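# Fold towel ends over fruit in a basket

## Task

With the fruit staying inside the basket, the towel remaining beneath the basket and the basket kept upright, bring both ends of the towel inward until the towel covers the fruit.

## Robot and tools

Robot: two arms, left_arm and right_arm, each ending in a five-finger hand (the left hand mirrors the right). Base positions in the scene frame: left_arm (-0.054, +0.480, 0) m, right_arm (-0.003, -0.322, 0) m, both almost unrotated. A camera stand sits behind the arms. Loose objects may occasionally get a small nudge from outside.

Frames. Scene frame: origin at table-top height halfway between the nominal bases, +x out over the table, +z up, left_arm on the +y side. Everything an arm reports (end_effector_position in metres, end_effector_quat_wxyz, velocities) and every offset you send for it is in that arm's own base frame, whose axes nearly match the scene's. The hand point sits 0.05 m in front of the palm and 0.15 m out from the wrist face. Its +z runs along the straight fingers, +y points out of the palm, +x runs across the palm away from the thumb on the right hand and toward the thumb on the left hand. Straight fingers extend about 0.06-0.07 m past the point, 0.06 m behind it along -y. A wrist bracket on the little-finger side can strike things, and with the fingers level the wrist may hang up to 0.11 m (palm down) or 0.23 m (palm up) below the point.

A row is 28 numbers, each in [-1, 1], always covering both arms: first left_arm's 14, then right_arm's 14. Per arm: dx, dy, dz, rx, ry, rz, then little, ring, middle, index, thumb_bend, thumb_turn, force_limit, speed. The six pose numbers are an offset, not a pose: they are measured from that arm's Hand target at the start of the action or move, in its base axes, with 1.0 = 0.6 m or 180 degrees; rx, ry, rz form a single rotation vector applied about the Hand target position. All zeros re-requests the current Hand target. The finger numbers are absolute targets: +1 open/straight, -1 curled; thumb_turn -1 puts the thumb opposite the fingers, +1 beside the palm. force_limit maps -1 to about 0 N and +1 to 10 N at the fingertip (15 N for the two thumb motors); speed rises from nearly zero at -1 to full at +0.48 and above. For a soft grip close with speed -0.94 or less. There is no 'no change' value: to leave a hand alone, resend its last eight sent numbers (before any were sent, use hand_measured plus hand_force_limit and hand_speed). A fully turned-in thumb with fingers can grasp things about 0.035-0.065 m thick, or a handle down to 0.025 m.

Tools.
execute_actions(actions, cameras): actions is a list of actions; each action is up to 15 rows, one per 1/30 s step, and a short action repeats its final row. Every row in an action counts from the same starting Hand target; the next action starts from the new one. An empty list returns camera images. cameras: list of names, ["all"], or [].
move(target, speed, blend, stop_force, zero, blocking, cameras): straight-line path of each hand point toward target, one 28-number row or a list of up to 15 rows, all offsets counted from the same starting Hand targets. speed in m/s, 0.002 to 3.6 (default 0.25), one value or one per target. blend in m rounds corners in a list. stop_force in N, 3 to 120, ends an arm's path when its wrist sensor feels that much push along its motion; unreliable while the hand rotates, and omit it when backing away from a contact. zero (true default) re-zeroes before the move. blocking=false returns early but cannot be combined with stop_force. Paths do not avoid obstacles or the other arm; keep paths away from an arm's own base. The result adds a 'move:' line: done, off_target, moving, held or fault, plus limits such as paced or held.
wait(seconds 0 to 10), stop() to brake a running move, zoom_image(camera, region [x0, y0, x1, y1] in pixels, at most 504 wide and high) on cam_high, cam_left_wrist or cam_right_wrist, show_instructions(), zero_wrist_force(arm), finished_scene(scene 1).

Results: Hand target (the commanded pose the next offset starts from; the hand often rests a little short of it, so send the gap as an offset if needed), joint positions and torques, hand_measured, hand_stopped_by (moving, target, force, stalled, fault), hand_load_n (a lost grip shows as load near 0), Wrist force and Wrist torque in end-effector axes plus the peak since the last shown, step readings of end_effector_position, and MOTOR HOT warnings. Commanded orientation is clipped to within 32 degrees of the measured one per step.

Cameras: cam_high (fixed, overhead, 672x504) and cam_left_wrist, cam_right_wrist on the hands.

Avoid: letting the fruit leave the basket, tipping the basket, or anything falling off the table. A net force near 150 N or a wrist torque of 24.9 N m stops the arm for 10 s; arms are stiff, so aim only slightly into contacts and go slowly. Keep the arms and hands from touching each other, and do not close a hand on the other hand. Do not overstrain fingers or leave motors straining, which overheats them (brakes at 85 °C). Drops, releasing moving things and fast hits are penalised.

Each tool is called after "Request:" by a JSON object that holds its "api" and its "payload", one argument or row to a line.

Reference images:

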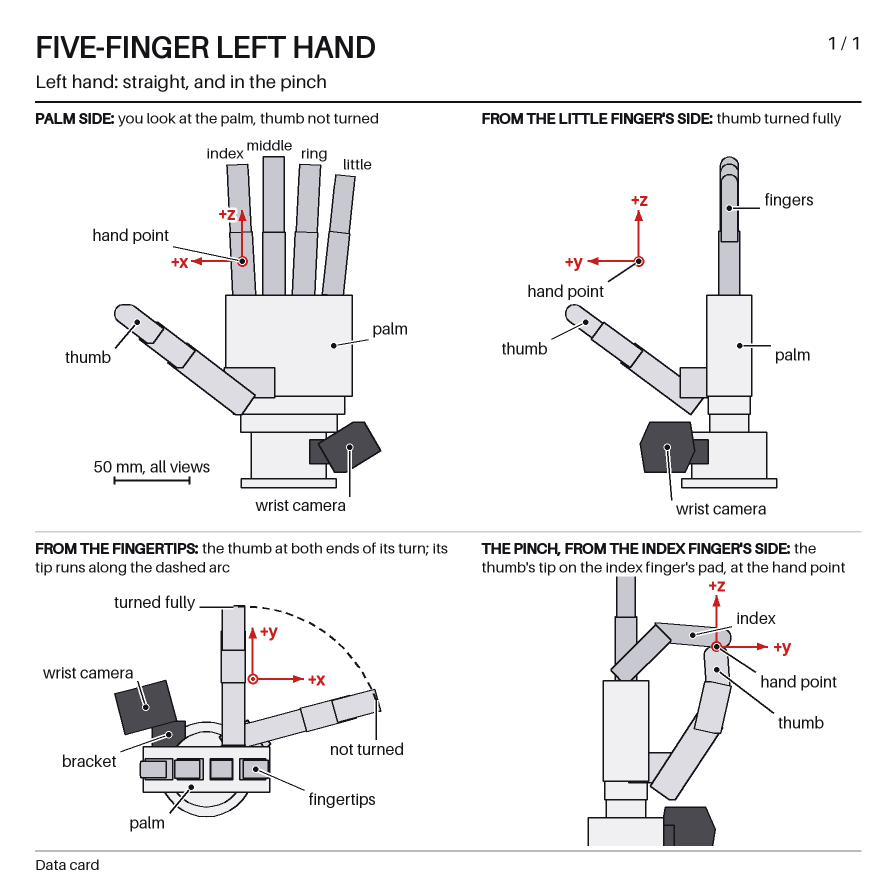

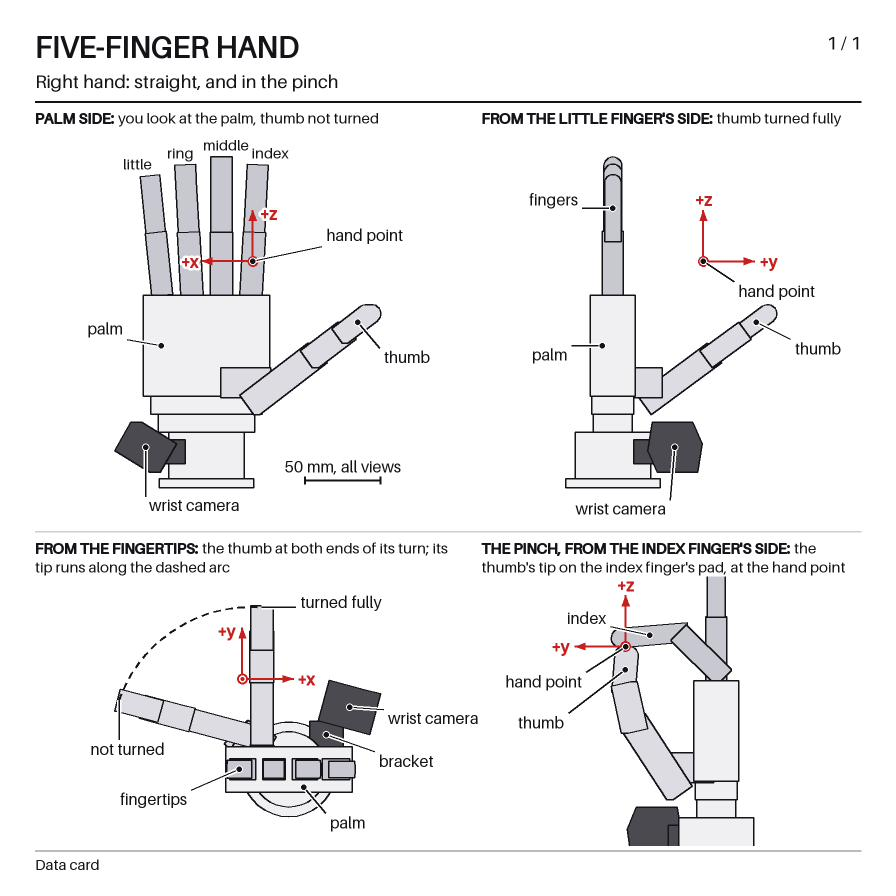

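## Session

Request:
{"api": "execute_actions", "payload": {
  "actions": []
}}

Scene clock: 0.00 s.
left_arm: end_effector_position=(+0.5105, +0.1092, +0.1067) hand_measured=(+1.000, +1.000, +1.000, +1.000, +1.000, +1.000) hand_load_n=(+0.0, +0.0, +0.0, +0.0, +0.0, +0.0) hand_stopped_by=(target, target, target, target, target, target) hand_force_limit=0.00 hand_speed=-0.80 end_effector_quat_wxyz=(-0.387, +0.021, +0.862, -0.328) | right_arm: end_effector_position=(+0.3351, +0.2695, +0.2289) hand_measured=(+1.000, +1.000, +1.000, +1.000, +1.000, +1.000) hand_load_n=(+0.0, +0.0, +0.0, +0.0, -0.5, -0.5) hand_stopped_by=(target, target, target, target, target, target) hand_force_limit=0.00 hand_speed=-0.80 end_effector_quat_wxyz=(+0.243, +0.697, +0.533, -0.413)
Joint positions: left_arm=[3.583 -2.85 -0.625 0.852 -1.364 -0.96] | right_arm=[0.728 -0.739 1.231 2.029 1.95 1.191]
Joint velocities: within noise
Joint torques (N m): no reading
Motor temperatures (°C): left_arm=[37 33 36 36 42 40] | right_arm=[35 36 31 37 43 41]
Wrist force (N): no reading
Wrist torque (N m): no reading
Wrist force, peak (N): no reading
Hand target: left_arm +0.5105, +0.1092, +0.1067; -0.387, +0.021, +0.862, -0.328 | right_arm +0.3351, +0.2695, +0.2289; +0.243, +0.697, +0.533, -0.413

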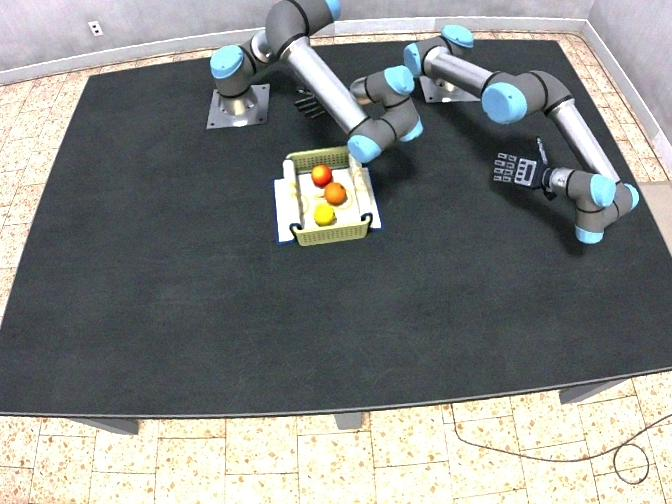

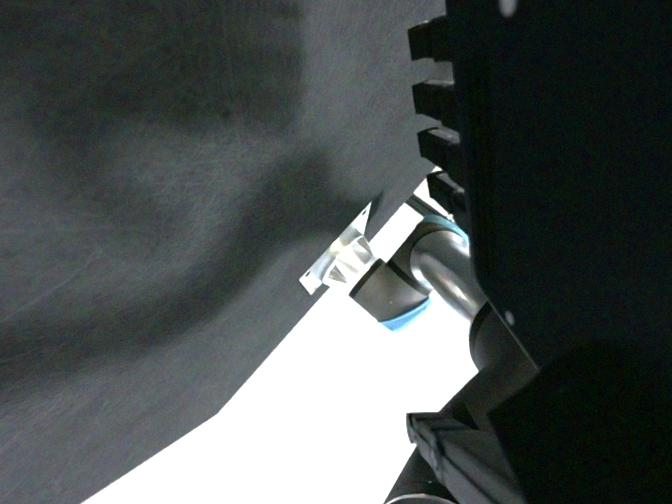

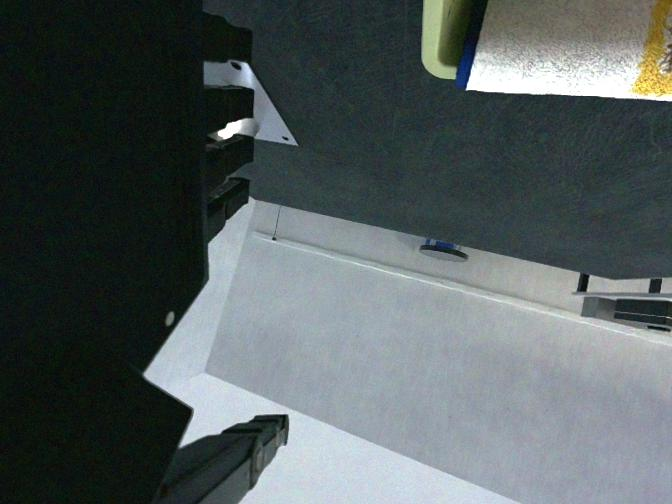

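Request:
{"api": "zoom_image", "payload": {
  "camera": "cam_high",
  "region": [240, 120, 420, 255]
}}

Scaled by 2.800 from the camera's 672x504 image, which has a finer 960x720 frame.

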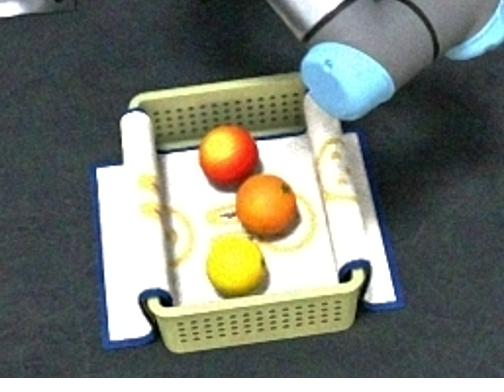

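Request:
{"api": "move", "payload": {
  "target": [
    [0,-0.1,0.15,-0.006,-0.08,0.04,1,1,1,1,1,1,0,-0.8,0.05,-0.133,0.2,0.111,-0.04,-0.147,1,1,1,1,1,1,0,-0.8],
    [-0.01,-0.428,0.238,-0.0175,-0.2279,0.1092,1,1,1,1,1,1,0,-0.8,0.1967,-0.4525,0.035,0.3699,-0.1337,-0.4898,1,1,1,1,1,1,0,-0.8]
  ],
  "speed": 0.4,
  "blend": [0.05,0],
  "cameras": ["all"]
}}

Scene clock: 12.40 s.
left_arm: end_effector_position=(+0.5044, -0.1476, +0.2495) hand_measured=(+1.000, +1.000, +1.000, +1.000, +1.000, +1.000) hand_load_n=(+0.0, +0.0, +0.0, +0.0, +0.0, +0.0) hand_stopped_by=(target, target, target, target, target, target) hand_force_limit=0.00 hand_speed=-0.80 end_effector_quat_wxyz=(-0.001, +0.001, +0.924, -0.382) | right_arm: end_effector_position=(+0.4531, -0.0020, +0.2499) hand_measured=(+1.000, +1.000, +1.000, +1.000, +1.000, +1.000) hand_load_n=(+0.0, +0.0, +0.0, +0.0, -0.5, +0.0) hand_stopped_by=(target, target, target, target, target, target) hand_force_limit=0.00 hand_speed=-0.80 end_effector_quat_wxyz=(-0.383, +0.924, +0.000, -0.001)
Joint positions: left_arm=[3.368 -2.145 -1.182 1.532 -0.812 -1.254] | right_arm=[-0.543 -1.085 1.382 1.752 0.921 0.864]
Joint torques (N m): left_arm=[13.04 34.43 28.8 -2.68 -0.37 -0.62] | right_arm=[-8.07 -42.06 -23.35 4.25 -2.25 2.07]
Wrist force (N): left_arm=[1.7 -0.2 0.0] | right_arm=[-1.8 0.2 1.0]
Wrist torque (N m): left_arm=[-0.03 -0.11 0.01] | right_arm=[-0.10 0.18 0.13]
Wrist force, peak (N): left_arm=[1.9 -0.9 0.5] | right_arm=[-1.5 1.5 0.7]
Hand target: left_arm +0.5045, -0.1476, +0.2495; -0.001, +0.000, +0.924, -0.382 | right_arm +0.4531, -0.0020, +0.2499; -0.383, +0.924, +0.000, -0.001
Off the commanded pose: left_arm 0.000 m, 0 deg | right_arm 0.000 m, 0 deg.
move: done
camera_calibration:
cam_left_wrist: T_world_to_cam=[[-0.313992, -0.692091, 0.649937, -0.100876], [-0.826722, 0.535908, 0.171267, 0.458819], [-0.466839, -0.483541, -0.740438, 0.466224], [0, 0, 0, 1]] pos_world=[0.565294, -0.0902623, 0.332193]
cam_right_wrist: T_world_to_cam=[[0.216452, -0.684028, -0.696602, 0.0780739], [-0.846839, -0.486597, 0.21468, 0.331118], [-0.485812, 0.543441, -0.684587, 0.495074], [0, 0, 0, 1]] pos_world=[0.504017, -0.054518, 0.322223]

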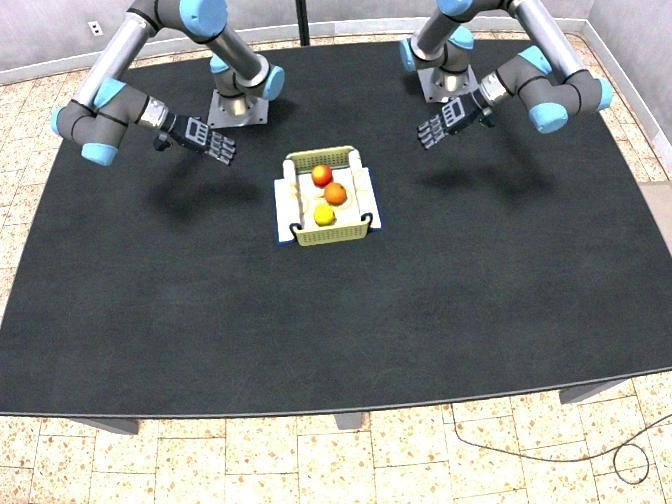

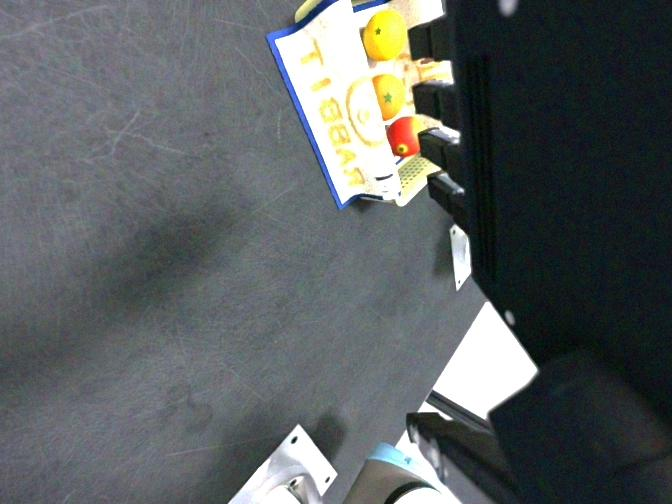

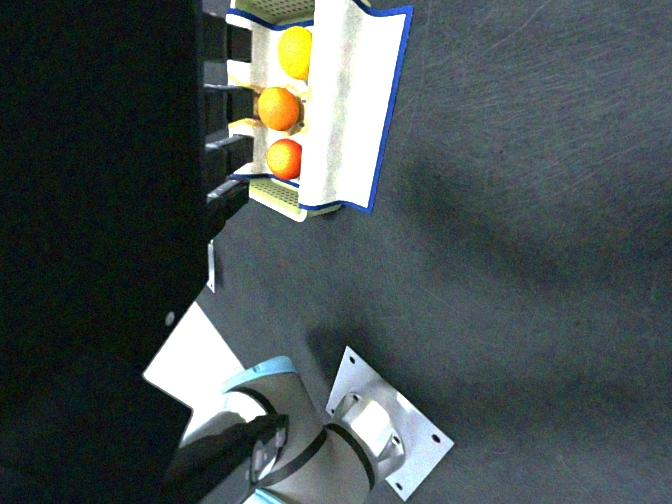

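Request:
{"api": "zoom_image", "payload": {
  "camera": "cam_left_wrist",
  "region": [250, 0, 460, 220]
}}

Request:
{"api": "zoom_image", "payload": {
  "camera": "cam_right_wrist",
  "region": [220, 0, 430, 225]
}}

Request:
{"api": "zoom_image", "payload": {
  "camera": "cam_high",
  "region": [260, 135, 400, 255]
}}

Scaled by 2.291 from the camera's 672x504 image, which has a finer 960x720 frame.

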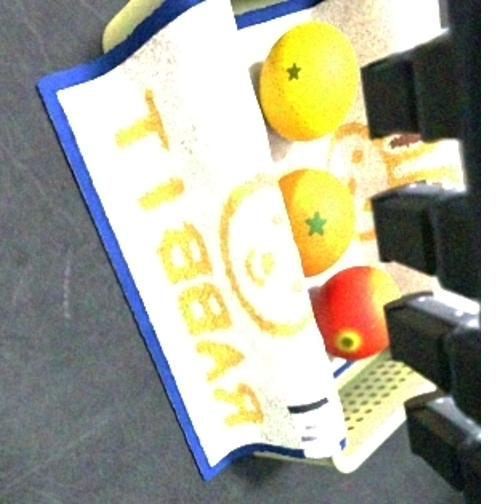

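Scaled by 2.240 from the camera's 672x504 image, which has a finer 960x720 frame.

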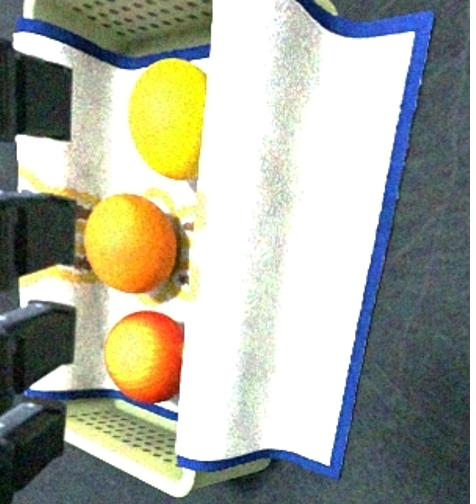

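Scaled by 3.600 from the camera's 672x504 image, which has a finer 960x720 frame.

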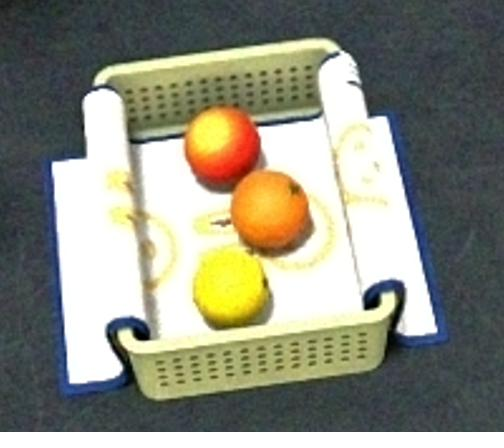

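Request:
{"api": "move", "payload": {
  "target": [0.0515,-0.26,-0.18,-0.0831,-0.0034,0.0259,-1,-1,0,0,0.5,-1,0,-0.5,0.0458,0.22,-0.18,0.0832,0.0049,0.0375,-1,-1,0,0,0.5,-1,0,-0.5],
  "speed": 0.25,
  "cameras": ["all"]
}}

Scene clock: 24.03 s.
left_arm: end_effector_position=(+0.5354, -0.3036, +0.1415) hand_measured=(-1.000, -1.000, +0.000, +0.000, +0.500, -1.000) hand_load_n=(+0.0, +0.0, +0.0, +0.0, +0.0, +0.0) hand_stopped_by=(target, target, target, target, target, target) hand_force_limit=0.00 hand_speed=-0.50 end_effector_quat_wxyz=(+0.019, -0.035, +0.866, -0.499) | right_arm: end_effector_position=(+0.4806, +0.1300, +0.1419) hand_measured=(-1.000, -1.000, +0.000, +0.000, +0.500, -1.000) hand_load_n=(+0.0, +0.0, +0.0, +0.0, +0.0, +0.0) hand_stopped_by=(target, target, target, target, target, target) hand_force_limit=0.00 hand_speed=-0.50 end_effector_quat_wxyz=(-0.499, +0.864, +0.052, -0.030)
Joint positions: left_arm=[3.174 -2.305 -1.232 2.046 -0.526 -1.664] | right_arm=[-0.348 -0.859 1.475 1.618 0.687 0.781]
Joint torques (N m): left_arm=[1.69 35.77 8.32 -0.01 2.78 -1.17] | right_arm=[8.93 -31.14 -2.48 0.9 -2.45 -0.65]
Wrist force (N): left_arm=[1.8 0.5 0.2] | right_arm=[-1.2 0.4 1.2]
Wrist torque (N m): left_arm=[0.02 -0.12 0.02] | right_arm=[-0.06 0.08 0.09]
Wrist force, peak (N): left_arm=[1.5 1.3 2.0] | right_arm=[-1.0 1.1 2.5]
Hand target: left_arm +0.5354, -0.3036, +0.1415; +0.019, -0.035, +0.866, -0.499 | right_arm +0.4806, +0.1300, +0.1419; -0.499, +0.864, +0.052, -0.030
Off the commanded pose: left_arm 0.000 m, 0 deg | right_arm 0.000 m, 0 deg.
move: done
camera_calibration:
cam_left_wrist: T_world_to_cam=[[-0.271918, -0.524863, 0.806585, -0.122746], [-0.870001, 0.492306, 0.027058, 0.61688], [-0.411289, -0.694373, -0.590498, 0.210382], [0, 0, 0, 1]] pos_world=[0.589838, -0.222035, 0.206544]
cam_right_wrist: T_world_to_cam=[[0.271727, -0.451537, -0.84987, 0.0521926], [-0.778967, -0.621773, 0.0812918, 0.445644], [-0.565132, 0.639931, -0.520685, 0.365168], [0, 0, 0, 1]] pos_world=[0.539328, 0.0669739, 0.198267]

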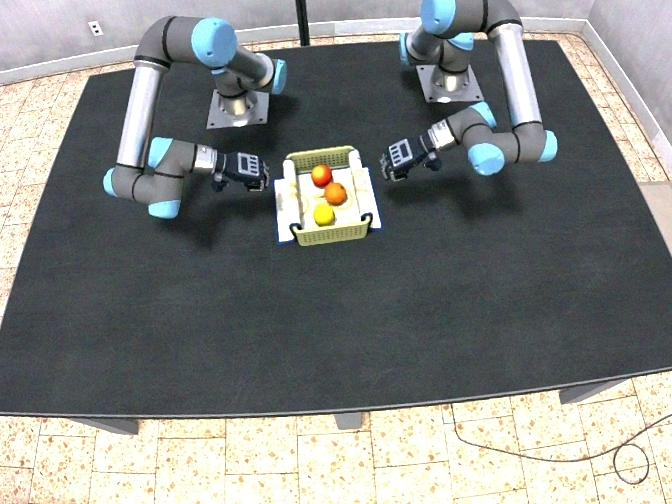

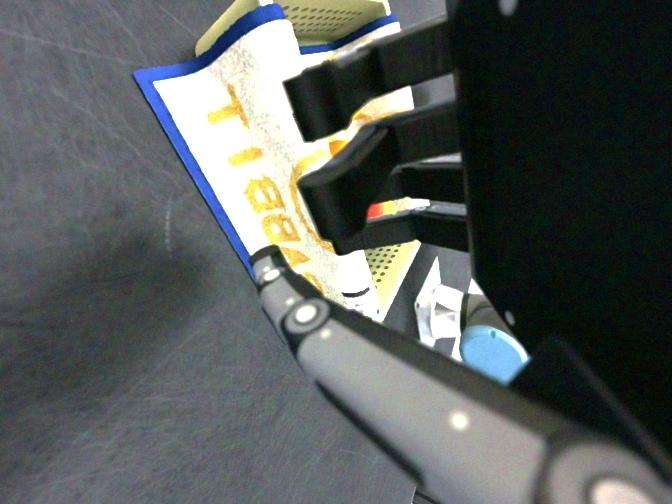

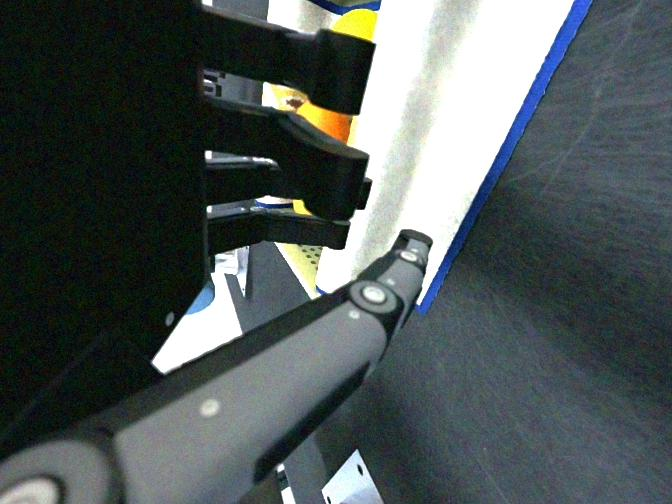

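Request:
{"api": "move", "payload": {
  "target": [0,0,-0.165,0,0,0,-1,-1,-0.2,-0.2,0.4,-1,0,-0.5,0,0,-0.165,0,0,0,-1,-1,-0.2,-0.2,0.4,-1,0,-0.5],
  "speed": 0.25
}}

Request:
{"api": "move", "payload": {
  "target": [0,0,-0.08,0,0,0,-1,-1,-0.2,-0.2,0.4,-1,0,-0.5,0,0,-0.08,0,0,0,-1,-1,-0.2,-0.2,0.4,-1,0,-0.5],
  "speed": 0.02,
  "stop_force": 4,
  "cameras": ["all"]
}}

Scene clock: 25.60 s.
left_arm: end_effector_position=(+0.5354, -0.3035, +0.0426) hand_measured=(-1.000, -1.000, -0.200, -0.200, +0.400, -1.000) hand_load_n=(+0.0, +0.0, +0.0, +0.0, +0.0, +0.0) hand_stopped_by=(target, target, target, target, target, target) hand_force_limit=0.00 hand_speed=-0.50 end_effector_quat_wxyz=(+0.019, -0.035, +0.866, -0.499) | right_arm: end_effector_position=(+0.4806, +0.1299, +0.0431) hand_measured=(-1.000, -1.000, -0.200, -0.200, +0.400, -1.000) hand_load_n=(+0.0, +0.0, +0.0, +0.0, +0.0, +0.0) hand_stopped_by=(target, target, target, target, target, target) hand_force_limit=0.00 hand_speed=-0.50 end_effector_quat_wxyz=(-0.499, +0.864, +0.051, -0.030)
Joint positions: left_arm=[3.175 -2.42 -1.303 2.232 -0.526 -1.664] | right_arm=[-0.348 -0.708 1.502 1.439 0.687 0.781]
Joint torques (N m): left_arm=[-14.9 43.93 18.11 -1.01 0.31 1.13] | right_arm=[10.3 -32.78 -13.06 0.37 -2.59 1.51]
Wrist force (N): left_arm=[1.5 0.6 0.6] | right_arm=[-1.3 0.6 1.3]
Wrist torque (N m): left_arm=[0.03 -0.07 0.05] | right_arm=[-0.07 0.08 0.08]
Wrist force, peak (N): left_arm=[1.7 2.7 1.3] | right_arm=[-1.4 2.4 2.2]
Hand target: left_arm +0.5354, -0.3036, +0.0425; +0.019, -0.035, +0.866, -0.499 | right_arm +0.4806, +0.1300, +0.0429; -0.499, +0.864, +0.052, -0.030
Off the commanded pose: left_arm 0.000 m, 0 deg | right_arm 0.000 m, 0 deg.
move: done

Scene clock: 28.03 s.
left_arm: end_effector_position=(+0.5354, -0.3036, +0.0175) hand_measured=(-1.000, -1.000, -0.200, -0.200, +0.400, -1.000) hand_load_n=(+0.0, +0.0, -1.0, +0.0, +0.0, +0.0) hand_stopped_by=(target, target, target, target, target, target) hand_force_limit=0.00 hand_speed=-0.50 end_effector_quat_wxyz=(+0.019, -0.035, +0.866, -0.499) | right_arm: end_effector_position=(+0.4806, +0.1300, +0.0167) hand_measured=(-1.000, -1.000, -0.200, -0.200, +0.400, -1.000) hand_load_n=(+0.0, +0.0, -1.0, +0.0, +0.0, +0.0) hand_stopped_by=(target, target, target, target, target, target) hand_force_limit=0.00 hand_speed=-0.50 end_effector_quat_wxyz=(-0.499, +0.864, +0.052, -0.030)
Joint positions: left_arm=[3.174 -2.454 -1.311 2.274 -0.526 -1.664] | right_arm=[-0.348 -0.662 1.499 1.397 0.687 0.781]
Joint torques (N m): left_arm=[-5.8 64.44 24.26 -4.93 -0.72 1.46] | right_arm=[-2.01 -44.62 0.26 3.67 1.31 -0.55]
Wrist force (N): left_arm=[1.8 -1.3 -0.6] | right_arm=[-1.7 -3.7 -0.2]
Wrist torque (N m): left_arm=[0.13 -0.14 0.12] | right_arm=[-0.14 0.08 0.00]
Wrist force, peak (N): left_arm=[1.0 -18.3 -4.5] | right_arm=[-2.6 -19.5 -4.8]
Hand target: left_arm +0.5354, -0.3036, +0.0175; +0.019, -0.035, +0.866, -0.499 (not the last commanded pose) | right_arm +0.4806, +0.1300, +0.0167; -0.499, +0.864, +0.052, -0.030 (not the last commanded pose)
Off the commanded pose: left_arm 0.023 m, 0 deg | right_arm 0.022 m, 0 deg.
move: contact (left_arm, right_arm)
camera_calibration:
cam_left_wrist: T_world_to_cam=[[-0.271918, -0.524863, 0.806585, -0.0227568], [-0.870001, 0.492306, 0.027058, 0.620149], [-0.411289, -0.694373, -0.590498, 0.137119], [0, 0, 0, 1]] pos_world=[0.589738, -0.222035, 0.082544]
cam_right_wrist: T_world_to_cam=[[0.27168, -0.451483, -0.849914, -0.05427], [-0.778963, -0.621778, 0.0812958, 0.455827], [-0.565162, 0.639964, -0.520613, 0.299934], [0, 0, 0, 1]] pos_world=[0.539328, 0.0669742, 0.0729681]

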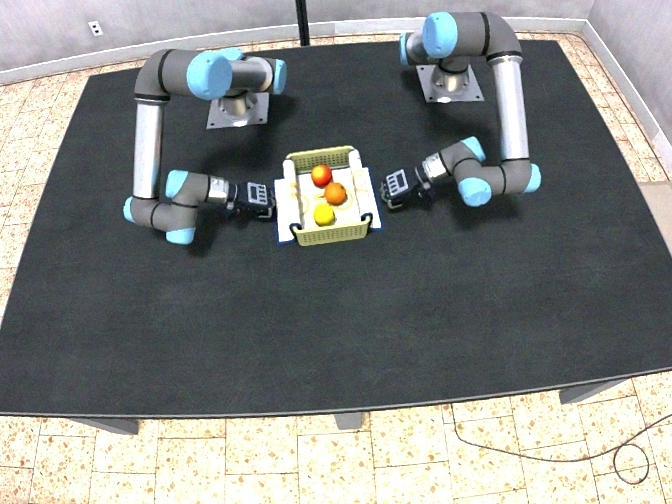

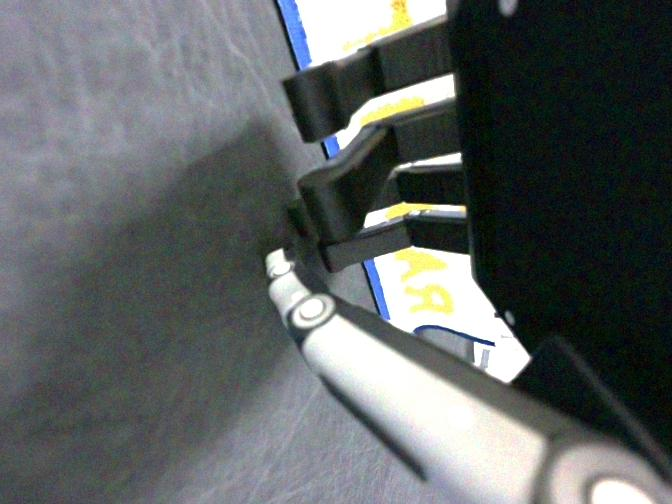

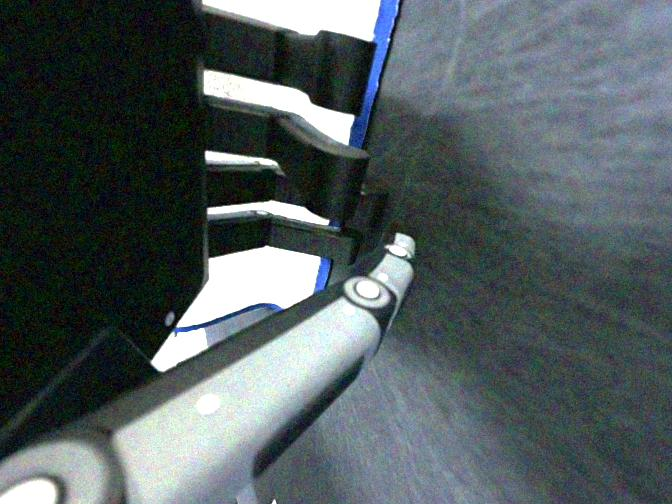

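Request:
{"api": "move", "payload": {
  "target": [
    [0,0,0.03,0,0,0,-1,-1,-0.2,-0.2,0.4,-1,0,-0.5,0,0,0.03,0,0,0,-1,-1,-0.2,-0.2,0.4,-1,0,-0.5],
    [0,-0.1083,0.03,0,0,0,-1,-1,-0.2,-0.2,0.4,-1,0,-0.5,0,0.0695,0.03,0,0,0,-1,-1,-0.2,-0.2,0.4,-1,0,-0.5]
  ],
  "speed": 0.15,
  "blend": [0.005,0],
  "cameras": ["all"]
}}

Scene clock: 40.47 s.
left_arm: end_effector_position=(+0.5359, -0.3623, +0.0338) hand_measured=(-1.000, -1.000, -0.200, -0.200, +0.400, -1.000) hand_load_n=(+0.0, +0.0, -0.5, -1.5, +0.5, +0.0) hand_stopped_by=(target, target, target, target, target, target) hand_force_limit=0.00 hand_speed=-0.50 end_effector_quat_wxyz=(+0.020, -0.035, +0.868, -0.495) | right_arm: end_effector_position=(+0.4797, +0.1659, +0.0339) hand_measured=(-1.000, -1.000, -0.200, -0.200, +0.400, -1.000) hand_load_n=(+0.0, +0.0, -1.5, -0.5, +0.0, +0.0) hand_stopped_by=(target, target, target, target, target, target) hand_force_limit=0.00 hand_speed=-0.50 end_effector_quat_wxyz=(-0.496, +0.866, +0.054, -0.032)
Joint positions: left_arm=[3.065 -2.433 -1.245 2.365 -0.555 -1.871] | right_arm=[-0.279 -0.701 1.495 1.369 0.655 0.868]
Joint torques (N m): left_arm=[-1.72 51.56 16.63 -2.09 0.94 -0.49] | right_arm=[2.25 -40.94 -11.33 1.91 -0.9 0.66]
Wrist force (N): left_arm=[-2.1 4.2 -7.8] | right_arm=[-3.6 4.4 -6.9]
Wrist torque (N m): left_arm=[0.28 0.23 -0.22] | right_arm=[0.36 0.53 0.17]
Wrist force, peak (N): left_arm=[-6.9 65.4 -112.8] | right_arm=[-13.7 64.3 -112.5]
Hand target: left_arm +0.5359, -0.3623, +0.0338; +0.020, -0.035, +0.868, -0.495 (not the last commanded pose) | right_arm +0.4797, +0.1659, +0.0339; -0.496, +0.866, +0.054, -0.032 (not the last commanded pose)
Off the commanded pose: left_arm 0.006 m, 1 deg | right_arm 0.006 m, 0 deg.
FORCE FAULT: contact force on the left arm reached its limit, and that arm stopped for 10 seconds. FORCE FAULT: contact force on the right arm reached its limit, and that arm stopped for 10 seconds. On each arm, the contact can be on any part of the arm, not only on its tool. The stops overlap, and together they count as 20 of the actions that you can send in this scene. Those arms' remaining commands of this call were not run. During its stop the left arm's controller moved it back a little. During its stop the right arm's controller moved it back a little. Those arms' targets are now where they stood when their stops ended, not their last commands. Those arms accept commands again.
move: fault (left_arm, right_arm)
camera_calibration:
cam_left_wrist: T_world_to_cam=[[-0.272698, -0.533333, 0.800744, -0.0690478], [-0.870336, 0.491485, 0.030954, 0.648851], [-0.410062, -0.688475, -0.598206, 0.107905], [0, 0, 0, 1]] pos_world=[0.590137, -0.281436, 0.0997547]
cam_right_wrist: T_world_to_cam=[[0.274787, -0.455152, -0.846953, -0.0241855], [-0.775282, -0.625894, 0.0848208, 0.474815], [-0.568709, 0.633319, -0.524858, 0.288408], [0, 0, 0, 1]] pos_world=[0.538782, 0.103521, 0.0906155]

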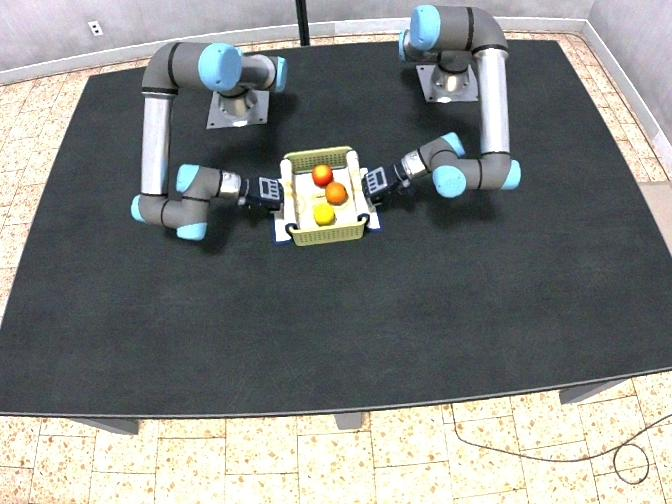

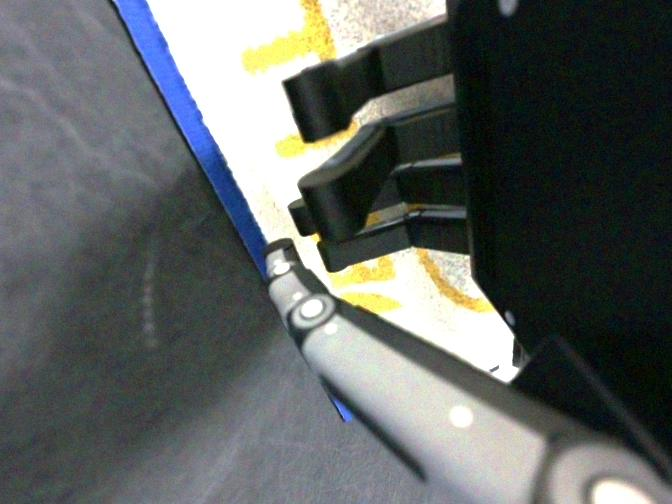

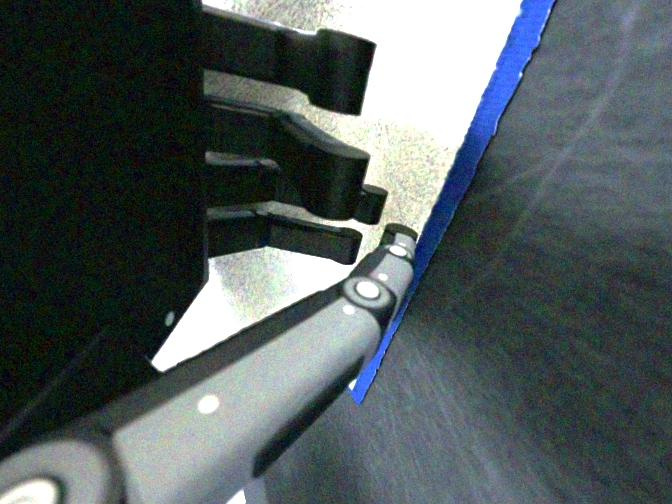

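Request:
{"api": "move", "payload": {
  "target": [0,0.15,0.25,0,0,0,-1,-1,-0.2,-0.2,0.4,-1,0,-0.5,0,-0.15,0.25,0,0,0,-1,-1,-0.2,-0.2,0.4,-1,0,-0.5],
  "speed": 0.25,
  "cameras": ["all"]
}}

Request:
{"api": "zoom_image", "payload": {
  "camera": "cam_high",
  "region": [260, 135, 400, 255]
}}

Scene clock: 42.87 s.
left_arm: end_effector_position=(+0.5360, -0.2723, +0.1837) hand_measured=(-1.000, -1.000, -0.200, -0.200, +0.400, -1.000) hand_load_n=(+0.0, +0.0, +0.0, +0.0, +0.0, +0.0) hand_stopped_by=(target, target, target, target, target, target) hand_force_limit=0.00 hand_speed=-0.50 end_effector_quat_wxyz=(+0.020, -0.035, +0.868, -0.495) | right_arm: end_effector_position=(+0.4797, +0.0759, +0.1838) hand_measured=(-1.000, -1.000, -0.200, -0.200, +0.400, -1.000) hand_load_n=(+0.0, +0.0, +0.0, +0.0, +0.0, +0.0) hand_stopped_by=(target, target, target, target, target, target) hand_force_limit=0.00 hand_speed=-0.50 end_effector_quat_wxyz=(-0.496, +0.866, +0.054, -0.032)
Joint positions: left_arm=[3.228 -2.262 -1.211 1.893 -0.535 -1.558] | right_arm=[-0.441 -0.901 1.439 1.775 0.755 0.672]
Joint torques (N m): left_arm=[-4.98 47.78 8.82 -5.31 -0.7 1.42] | right_arm=[-1.47 -43.49 -8.94 3.97 -1.35 0.16]
Wrist force (N): left_arm=[-1.0 -0.8 0.2] | right_arm=[-3.1 1.0 1.2]
Wrist torque (N m): left_arm=[-0.16 0.31 -0.05] | right_arm=[0.01 0.37 -0.03]
Wrist force, peak (N): left_arm=[-2.4 4.2 -7.9] | right_arm=[-3.9 4.5 -7.0]
Hand target: left_arm +0.5359, -0.2723, +0.1838; +0.020, -0.035, +0.868, -0.495 | right_arm +0.4797, +0.0759, +0.1839; -0.496, +0.866, +0.054, -0.032
Off the commanded pose: left_arm 0.000 m, 0 deg | right_arm 0.000 m, 0 deg.
move: done
camera_calibration:
cam_left_wrist: T_world_to_cam=[[-0.272743, -0.533356, 0.800714, -0.141023], [-0.8704, 0.491379, 0.0308286, 0.600113], [-0.409897, -0.688533, -0.598254, 0.259484], [0, 0, 0, 1]] pos_world=[0.590237, -0.191435, 0.249655]
cam_right_wrist: T_world_to_cam=[[0.274767, -0.455168, -0.846951, 0.0618655], [-0.775289, -0.625882, 0.0848433, 0.405831], [-0.568709, 0.63332, -0.524858, 0.42402], [0, 0, 0, 1]] pos_world=[0.538782, 0.0136212, 0.240515]

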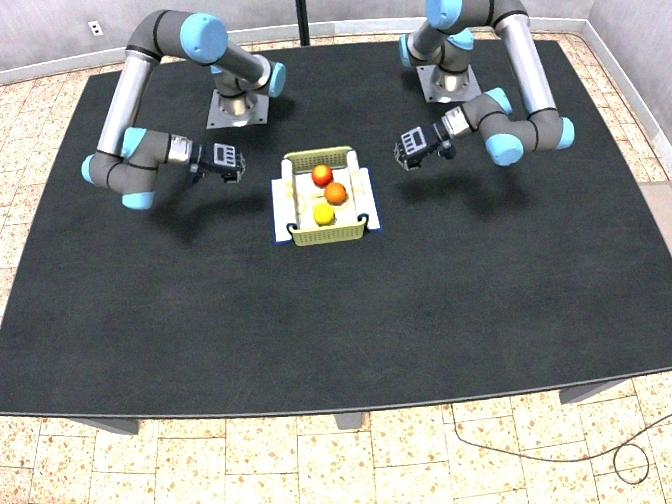

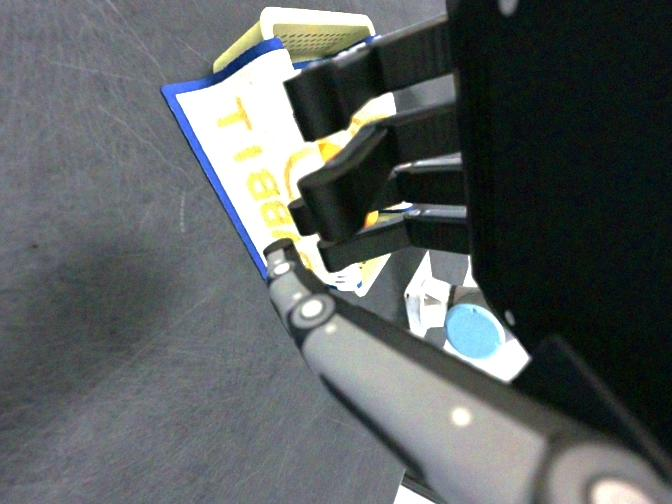

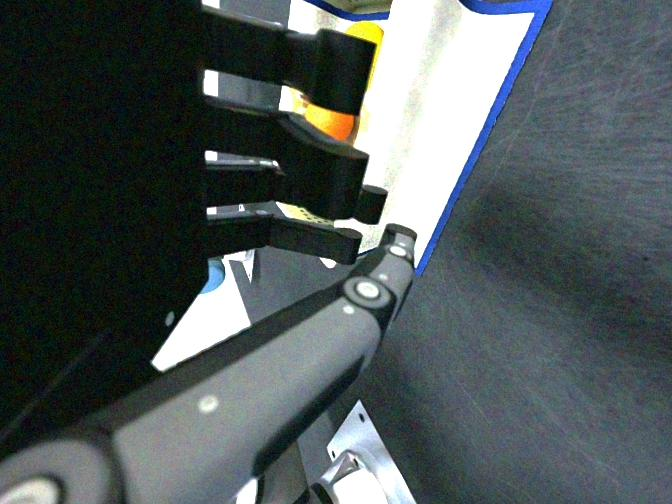

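Scaled by 3.600 from the camera's 672x504 image, which has a finer 960x720 frame.

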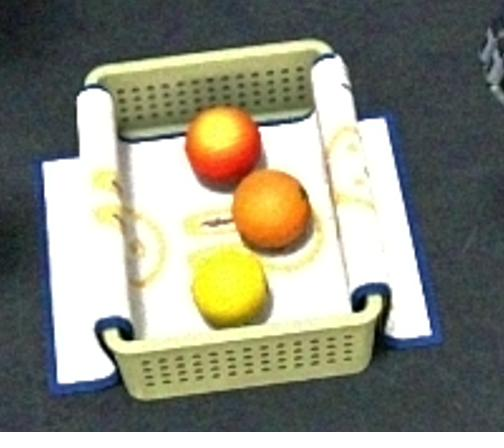

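Request:
{"api": "move", "payload": {
  "target": [0,0,0,0,0,0,-1,-1,-0.2,-0.2,0.4,-1,0,-0.5,0.0077,0.0882,-0.1397,0.0258,-0.0211,-0.5047,-1,-1,-0.1,0,0.45,-1,0,-0.5],
  "speed": 0.4,
  "cameras": ["all"]
}}

Scene clock: 49.30 s.
left_arm: end_effector_position=(+0.5359, -0.2723, +0.1838) hand_measured=(-1.000, -1.000, -0.200, -0.200, +0.400, -1.000) hand_load_n=(+0.0, +0.0, +0.0, +0.0, +0.0, +0.0) hand_stopped_by=(target, target, target, target, target, target) hand_force_limit=0.00 hand_speed=-0.50 end_effector_quat_wxyz=(+0.020, -0.035, +0.868, -0.495) | right_arm: end_effector_position=(+0.4843, +0.1287, +0.1000) hand_measured=(-1.000, -1.000, -0.100, +0.000, +0.450, -1.000) hand_load_n=(+0.0, +0.0, +0.0, +0.0, +0.0, +0.0) hand_stopped_by=(target, target, target, target, target, target) hand_force_limit=0.00 hand_speed=-0.50 end_effector_quat_wxyz=(-0.400, +0.628, -0.563, +0.359) end_effector_velocity=(+0.000, -0.001, +0.000) end_effector_angular_velocity=(-0.001, -0.001, -0.004)
Joint positions: left_arm=[3.228 -2.262 -1.211 1.893 -0.535 -1.558] | right_arm=[-0.206 -1.576 2.227 -0.196 1.286 3.004]
Joint velocities: left_arm=[within noise] | right_arm=[0.002 -0.001 0 0 0.006 0.001]
Joint torques (N m): left_arm=[8.55 59.79 10.15 -5.31 -0.65 1.5] | right_arm=[8.72 -22.02 -23.02 -1.78 1.7 2.09]
Wrist force (N): left_arm=[-1.0 -1.0 0.2] | right_arm=[-3.1 1.1 1.2]
Wrist torque (N m): left_arm=[-0.18 0.32 -0.04] | right_arm=[0.01 0.37 0.16]
Wrist force, peak (N): left_arm=[-1.7 -1.0 0.5] | right_arm=[-3.7 1.4 0.9]
Hand target: left_arm +0.5359, -0.2723, +0.1838; +0.020, -0.035, +0.868, -0.495 | right_arm +0.4843, +0.1288, +0.1001; -0.400, +0.628, -0.563, +0.359
Off the commanded pose: left_arm 0.000 m, 0 deg | right_arm 0.000 m, 0 deg.
move: done
camera_calibration:
cam_left_wrist: T_world_to_cam=[[-0.272698, -0.533333, 0.800744, -0.141159], [-0.870336, 0.491485, 0.030954, 0.599974], [-0.410062, -0.688475, -0.598206, 0.259599], [0, 0, 0, 1]] pos_world=[0.590137, -0.191436, 0.249755]
cam_right_wrist: T_world_to_cam=[[-0.378354, -0.25996, -0.888408, 0.308944], [-0.618953, 0.784692, 0.0339874, 0.197283], [0.688292, 0.562742, -0.457795, -0.257171], [0, 0, 0, 1]] pos_world=[0.416008, 0.0702275, 0.150032]

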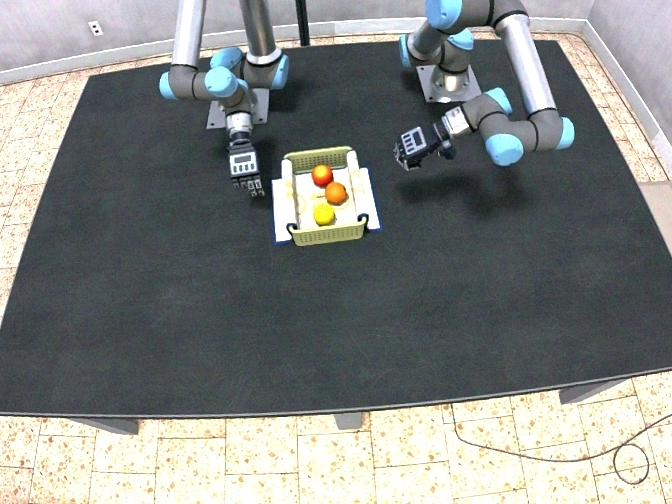

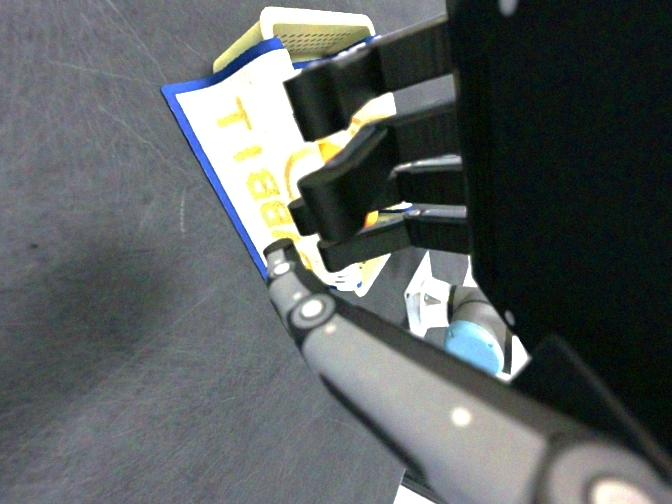

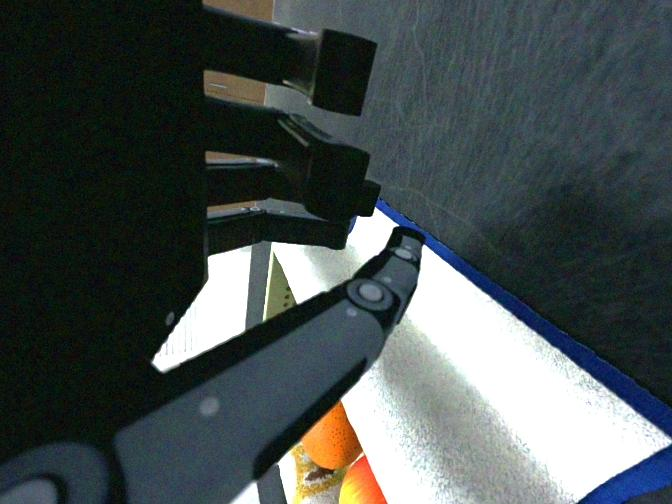

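Request:
{"api": "move", "payload": {
  "target": [0,0,0,0,0,0,-1,-1,-0.2,-0.2,0.4,-1,0,-0.5,0,0.0853,-0.1,0,0,0,-1,-1,-0.1,0,0.45,-1,0,-0.5],
  "speed": 0.2
}}

Request:
{"api": "move", "payload": {
  "target": [0,0,0,0,0,0,-1,-1,-0.2,-0.2,0.4,-1,0,-0.5,0,0,-0.06,0,0,0,-1,-1,-0.1,0,0.45,-1,0,-0.5],
  "speed": 0.01,
  "stop_force": 3,
  "cameras": ["cam_right_wrist", "cam_high"]
}}

Scene clock: 50.83 s.
left_arm: end_effector_position=(+0.5359, -0.2723, +0.1838) hand_measured=(-1.000, -1.000, -0.200, -0.200, +0.400, -1.000) hand_load_n=(+0.0, +0.0, +0.0, +0.0, +0.0, +0.0) hand_stopped_by=(target, target, target, target, target, target) hand_force_limit=0.00 hand_speed=-0.50 end_effector_quat_wxyz=(+0.020, -0.035, +0.868, -0.495) | right_arm: end_effector_position=(+0.4843, +0.1799, +0.0401) hand_measured=(-1.000, -1.000, -0.100, +0.000, +0.450, -1.000) hand_load_n=(+0.0, +0.0, +0.0, +0.0, +0.0, +0.0) hand_stopped_by=(target, target, target, target, target, target) hand_force_limit=0.00 hand_speed=-0.50 end_effector_quat_wxyz=(-0.400, +0.628, -0.563, +0.359)
Joint positions: left_arm=[3.228 -2.262 -1.211 1.893 -0.535 -1.558] | right_arm=[-0.021 -1.417 2.256 -0.4 1.453 3.086]
Joint torques (N m): left_arm=[8.59 58.76 12.01 -5.3 -0.51 1.5] | right_arm=[8.24 -10.89 -22.06 -2.24 1.68 -0.29]
Wrist force (N): left_arm=[-1.2 -0.9 0.4] | right_arm=[-3.0 1.1 0.6]
Wrist torque (N m): left_arm=[-0.17 0.35 -0.06] | right_arm=[0.05 0.38 0.14]
Wrist force, peak (N): left_arm=[-1.6 -1.0 0.5] | right_arm=[-4.3 2.2 1.1]
Hand target: left_arm +0.5359, -0.2723, +0.1838; +0.020, -0.035, +0.868, -0.495 | right_arm +0.4843, +0.1800, +0.0401; -0.400, +0.628, -0.563, +0.359
Off the commanded pose: left_arm 0.000 m, 0 deg | right_arm 0.000 m, 0 deg.
move: done

Scene clock: 53.67 s.
left_arm: end_effector_position=(+0.5359, -0.2723, +0.1838) hand_measured=(-1.000, -1.000, -0.200, -0.200, +0.400, -1.000) hand_load_n=(+0.0, +0.0, +0.0, +0.0, +0.0, +0.0) hand_stopped_by=(target, target, target, target, target, target) hand_force_limit=0.00 hand_speed=-0.50 end_effector_quat_wxyz=(+0.020, -0.035, +0.868, -0.495) | right_arm: end_effector_position=(+0.4843, +0.1800, +0.0222) hand_measured=(-1.000, -1.000, -0.100, +0.000, +0.450, -1.000) hand_load_n=(+0.0, +0.0, +0.0, +0.0, -0.5, +0.0) hand_stopped_by=(target, target, target, target, target, target) hand_force_limit=0.00 hand_speed=-0.50 end_effector_quat_wxyz=(-0.400, +0.628, -0.563, +0.359)
Joint positions: left_arm=[3.228 -2.262 -1.211 1.893 -0.535 -1.558] | right_arm=[-0.02 -1.375 2.273 -0.459 1.453 3.086]
Joint torques (N m): left_arm=[8.61 56.43 13.62 -5.3 -0.33 1.58] | right_arm=[8.63 -26.64 -23.54 0.93 1.65 1]
Wrist force (N): left_arm=[-1.3 -1.0 0.6] | right_arm=[-3.4 -1.4 -0.9]
Wrist torque (N m): left_arm=[-0.20 0.36 -0.05] | right_arm=[-0.02 0.47 0.07]
Wrist force, peak (N): left_arm=[-1.7 -1.1 0.4] | right_arm=[-3.4 -3.0 -1.9]
Hand target: left_arm +0.5359, -0.2723, +0.1838; +0.020, -0.035, +0.868, -0.495 | right_arm +0.4843, +0.1800, +0.0222; -0.400, +0.628, -0.563, +0.359 (not the last commanded pose)
Off the commanded pose: left_arm 0.000 m, 0 deg | right_arm 0.018 m, 0 deg.
move: contact (right_arm)
camera_calibration:
cam_right_wrist: T_world_to_cam=[[-0.378151, -0.259909, -0.88851, 0.253055], [-0.61895, 0.7847, 0.033883, 0.159757], [0.688407, 0.562755, -0.457605, -0.321663], [0, 0, 0, 1]] pos_world=[0.416009, 0.121428, 0.0722338]
Images, in order (width x height): cam_high 672x504, cam_right_wrist 672x504.

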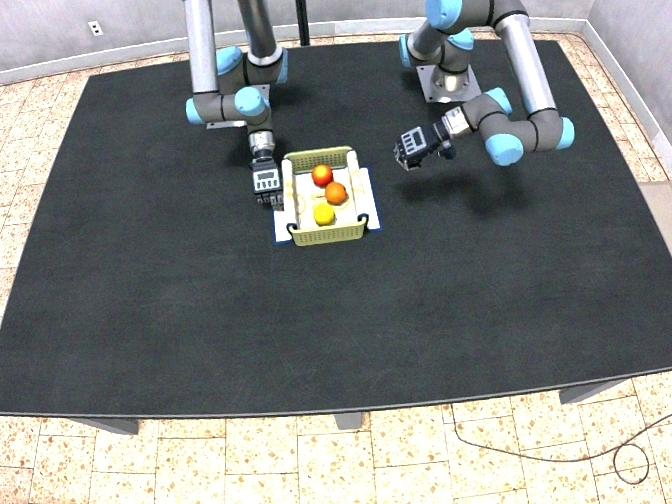

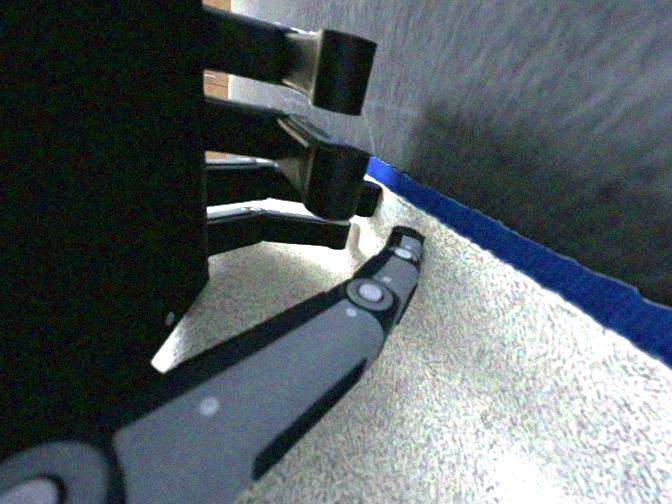

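Request:
{"api": "execute_actions", "payload": {
  "actions": [
    [[0,0,0,0,0,0,-1,-1,-0.2,-0.2,0.4,-1,0,-0.5,0,0,-0.002,0,0,0,-1,-1,-0.2,-0.1,0.4,-1,0,-0.88],[0,0,0,0,0,0,-1,-1,-0.2,-0.2,0.4,-1,0,-0.5,0,0,-0.0035,0,0,0,-1,-1,-0.2,-0.1,0.4,-1,0,-0.88]],
    [[0,0,0,0,0,0,-1,-1,-0.2,-0.2,0.4,-1,0,-0.5,0,0,-0.002,0,0,0,-1,-1,-0.3,-0.2,0.33,-1,0,-0.88],[0,0,0,0,0,0,-1,-1,-0.2,-0.2,0.4,-1,0,-0.5,0,0,-0.004,0,0,0,-1,-1,-0.3,-0.2,0.33,-1,0,-0.88]]
  ],
  "cameras": ["cam_right_wrist"]
}}

Scene clock: 56.00 s.
left_arm: end_effector_position=(+0.5359, -0.2723, +0.1838) hand_measured=(-1.000, -1.000, -0.200, -0.200, +0.400, -1.000) hand_load_n=(+0.0, +0.0, +0.0, +0.0, +0.0, +0.0) hand_stopped_by=(target, target, target, target, target, target) hand_force_limit=0.00 hand_speed=-0.50 end_effector_quat_wxyz=(+0.020, -0.035, +0.868, -0.495) | right_arm: end_effector_position=(+0.4842, +0.1800, +0.0176) hand_measured=(-1.000, -1.000, -0.264, -0.200, +0.334, -1.000) hand_load_n=(+0.0, +0.0, +6.5, +0.5, +5.0, +1.5) hand_stopped_by=(target, target, force, target, target, target) hand_force_limit=0.00 hand_speed=-0.88 end_effector_quat_wxyz=(-0.400, +0.628, -0.563, +0.359)
Joint positions: left_arm=[3.228 -2.262 -1.211 1.893 -0.535 -1.558] | right_arm=[-0.02 -1.364 2.277 -0.474 1.453 3.086]
Joint torques (N m): left_arm=[8.74 54.66 15.1 -5.18 -0.28 1.43] | right_arm=[3.04 -17.45 -12.83 3.79 1.18 0.72]
Wrist force (N): left_arm=[-1.2 -0.9 0.2] | right_arm=[-2.6 -21.0 -9.4]
Wrist torque (N m): left_arm=[-0.18 0.34 -0.05] | right_arm=[-0.46 0.57 -0.28]
Wrist force, peak (N): left_arm=[-1.8 -0.9 0.4] | right_arm=[-3.6 -32.8 -16.2]
Hand target: left_arm +0.5359, -0.2723, +0.1838; +0.020, -0.035, +0.868, -0.495 | right_arm +0.4843, +0.1800, +0.0177; -0.400, +0.628, -0.563, +0.359
Off the commanded pose: left_arm 0.000 m, 0 deg | right_arm 0.000 m, 0 deg.
Step readings (end_effector_position of left_arm | right_arm):
0: (+0.5359, -0.2723, +0.1838) | (+0.4843, +0.1800, +0.0222)
1: (+0.5359, -0.2723, +0.1838) | (+0.4843, +0.1800, +0.0222)
2: (+0.5359, -0.2723, +0.1838) | (+0.4844, +0.1800, +0.0220)
4: (+0.5359, -0.2723, +0.1838) | (+0.4846, +0.1800, +0.0207)
8: (+0.5359, -0.2723, +0.1838) | (+0.4845, +0.1800, +0.0201)
15: (+0.5359, -0.2723, +0.1838) | (+0.4843, +0.1800, +0.0201)
16: (+0.5359, -0.2723, +0.1838) | (+0.4843, +0.1800, +0.0200)
17: (+0.5359, -0.2723, +0.1838) | (+0.4842, +0.1800, +0.0197)
19: (+0.5359, -0.2723, +0.1838) | (+0.4844, +0.1800, +0.0183)
23: (+0.5359, -0.2723, +0.1838) | (+0.4844, +0.1800, +0.0176)
30: (+0.5359, -0.2723, +0.1838) | (+0.4842, +0.1800, +0.0176)
camera_calibration:
cam_right_wrist: T_world_to_cam=[[-0.378266, -0.259889, -0.888466, 0.249009], [-0.618913, 0.784725, 0.0339596, 0.159889], [0.688376, 0.562729, -0.457684, -0.323746], [0, 0, 0, 1]] pos_world=[0.416008, 0.121427, 0.0676328]
Images, in order (width x height): cam_right_wrist 672x504.

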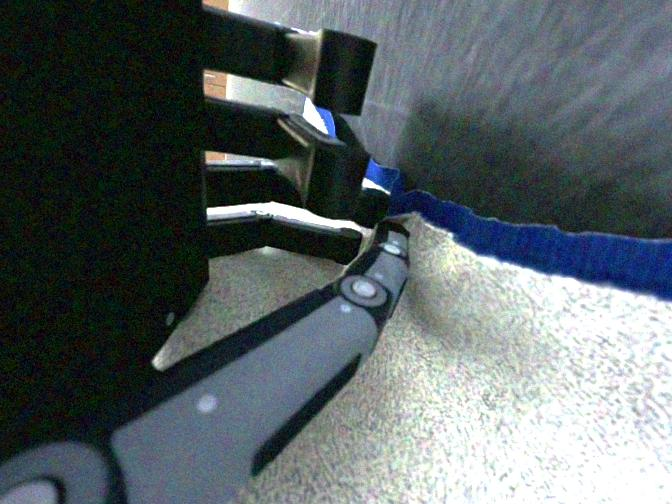

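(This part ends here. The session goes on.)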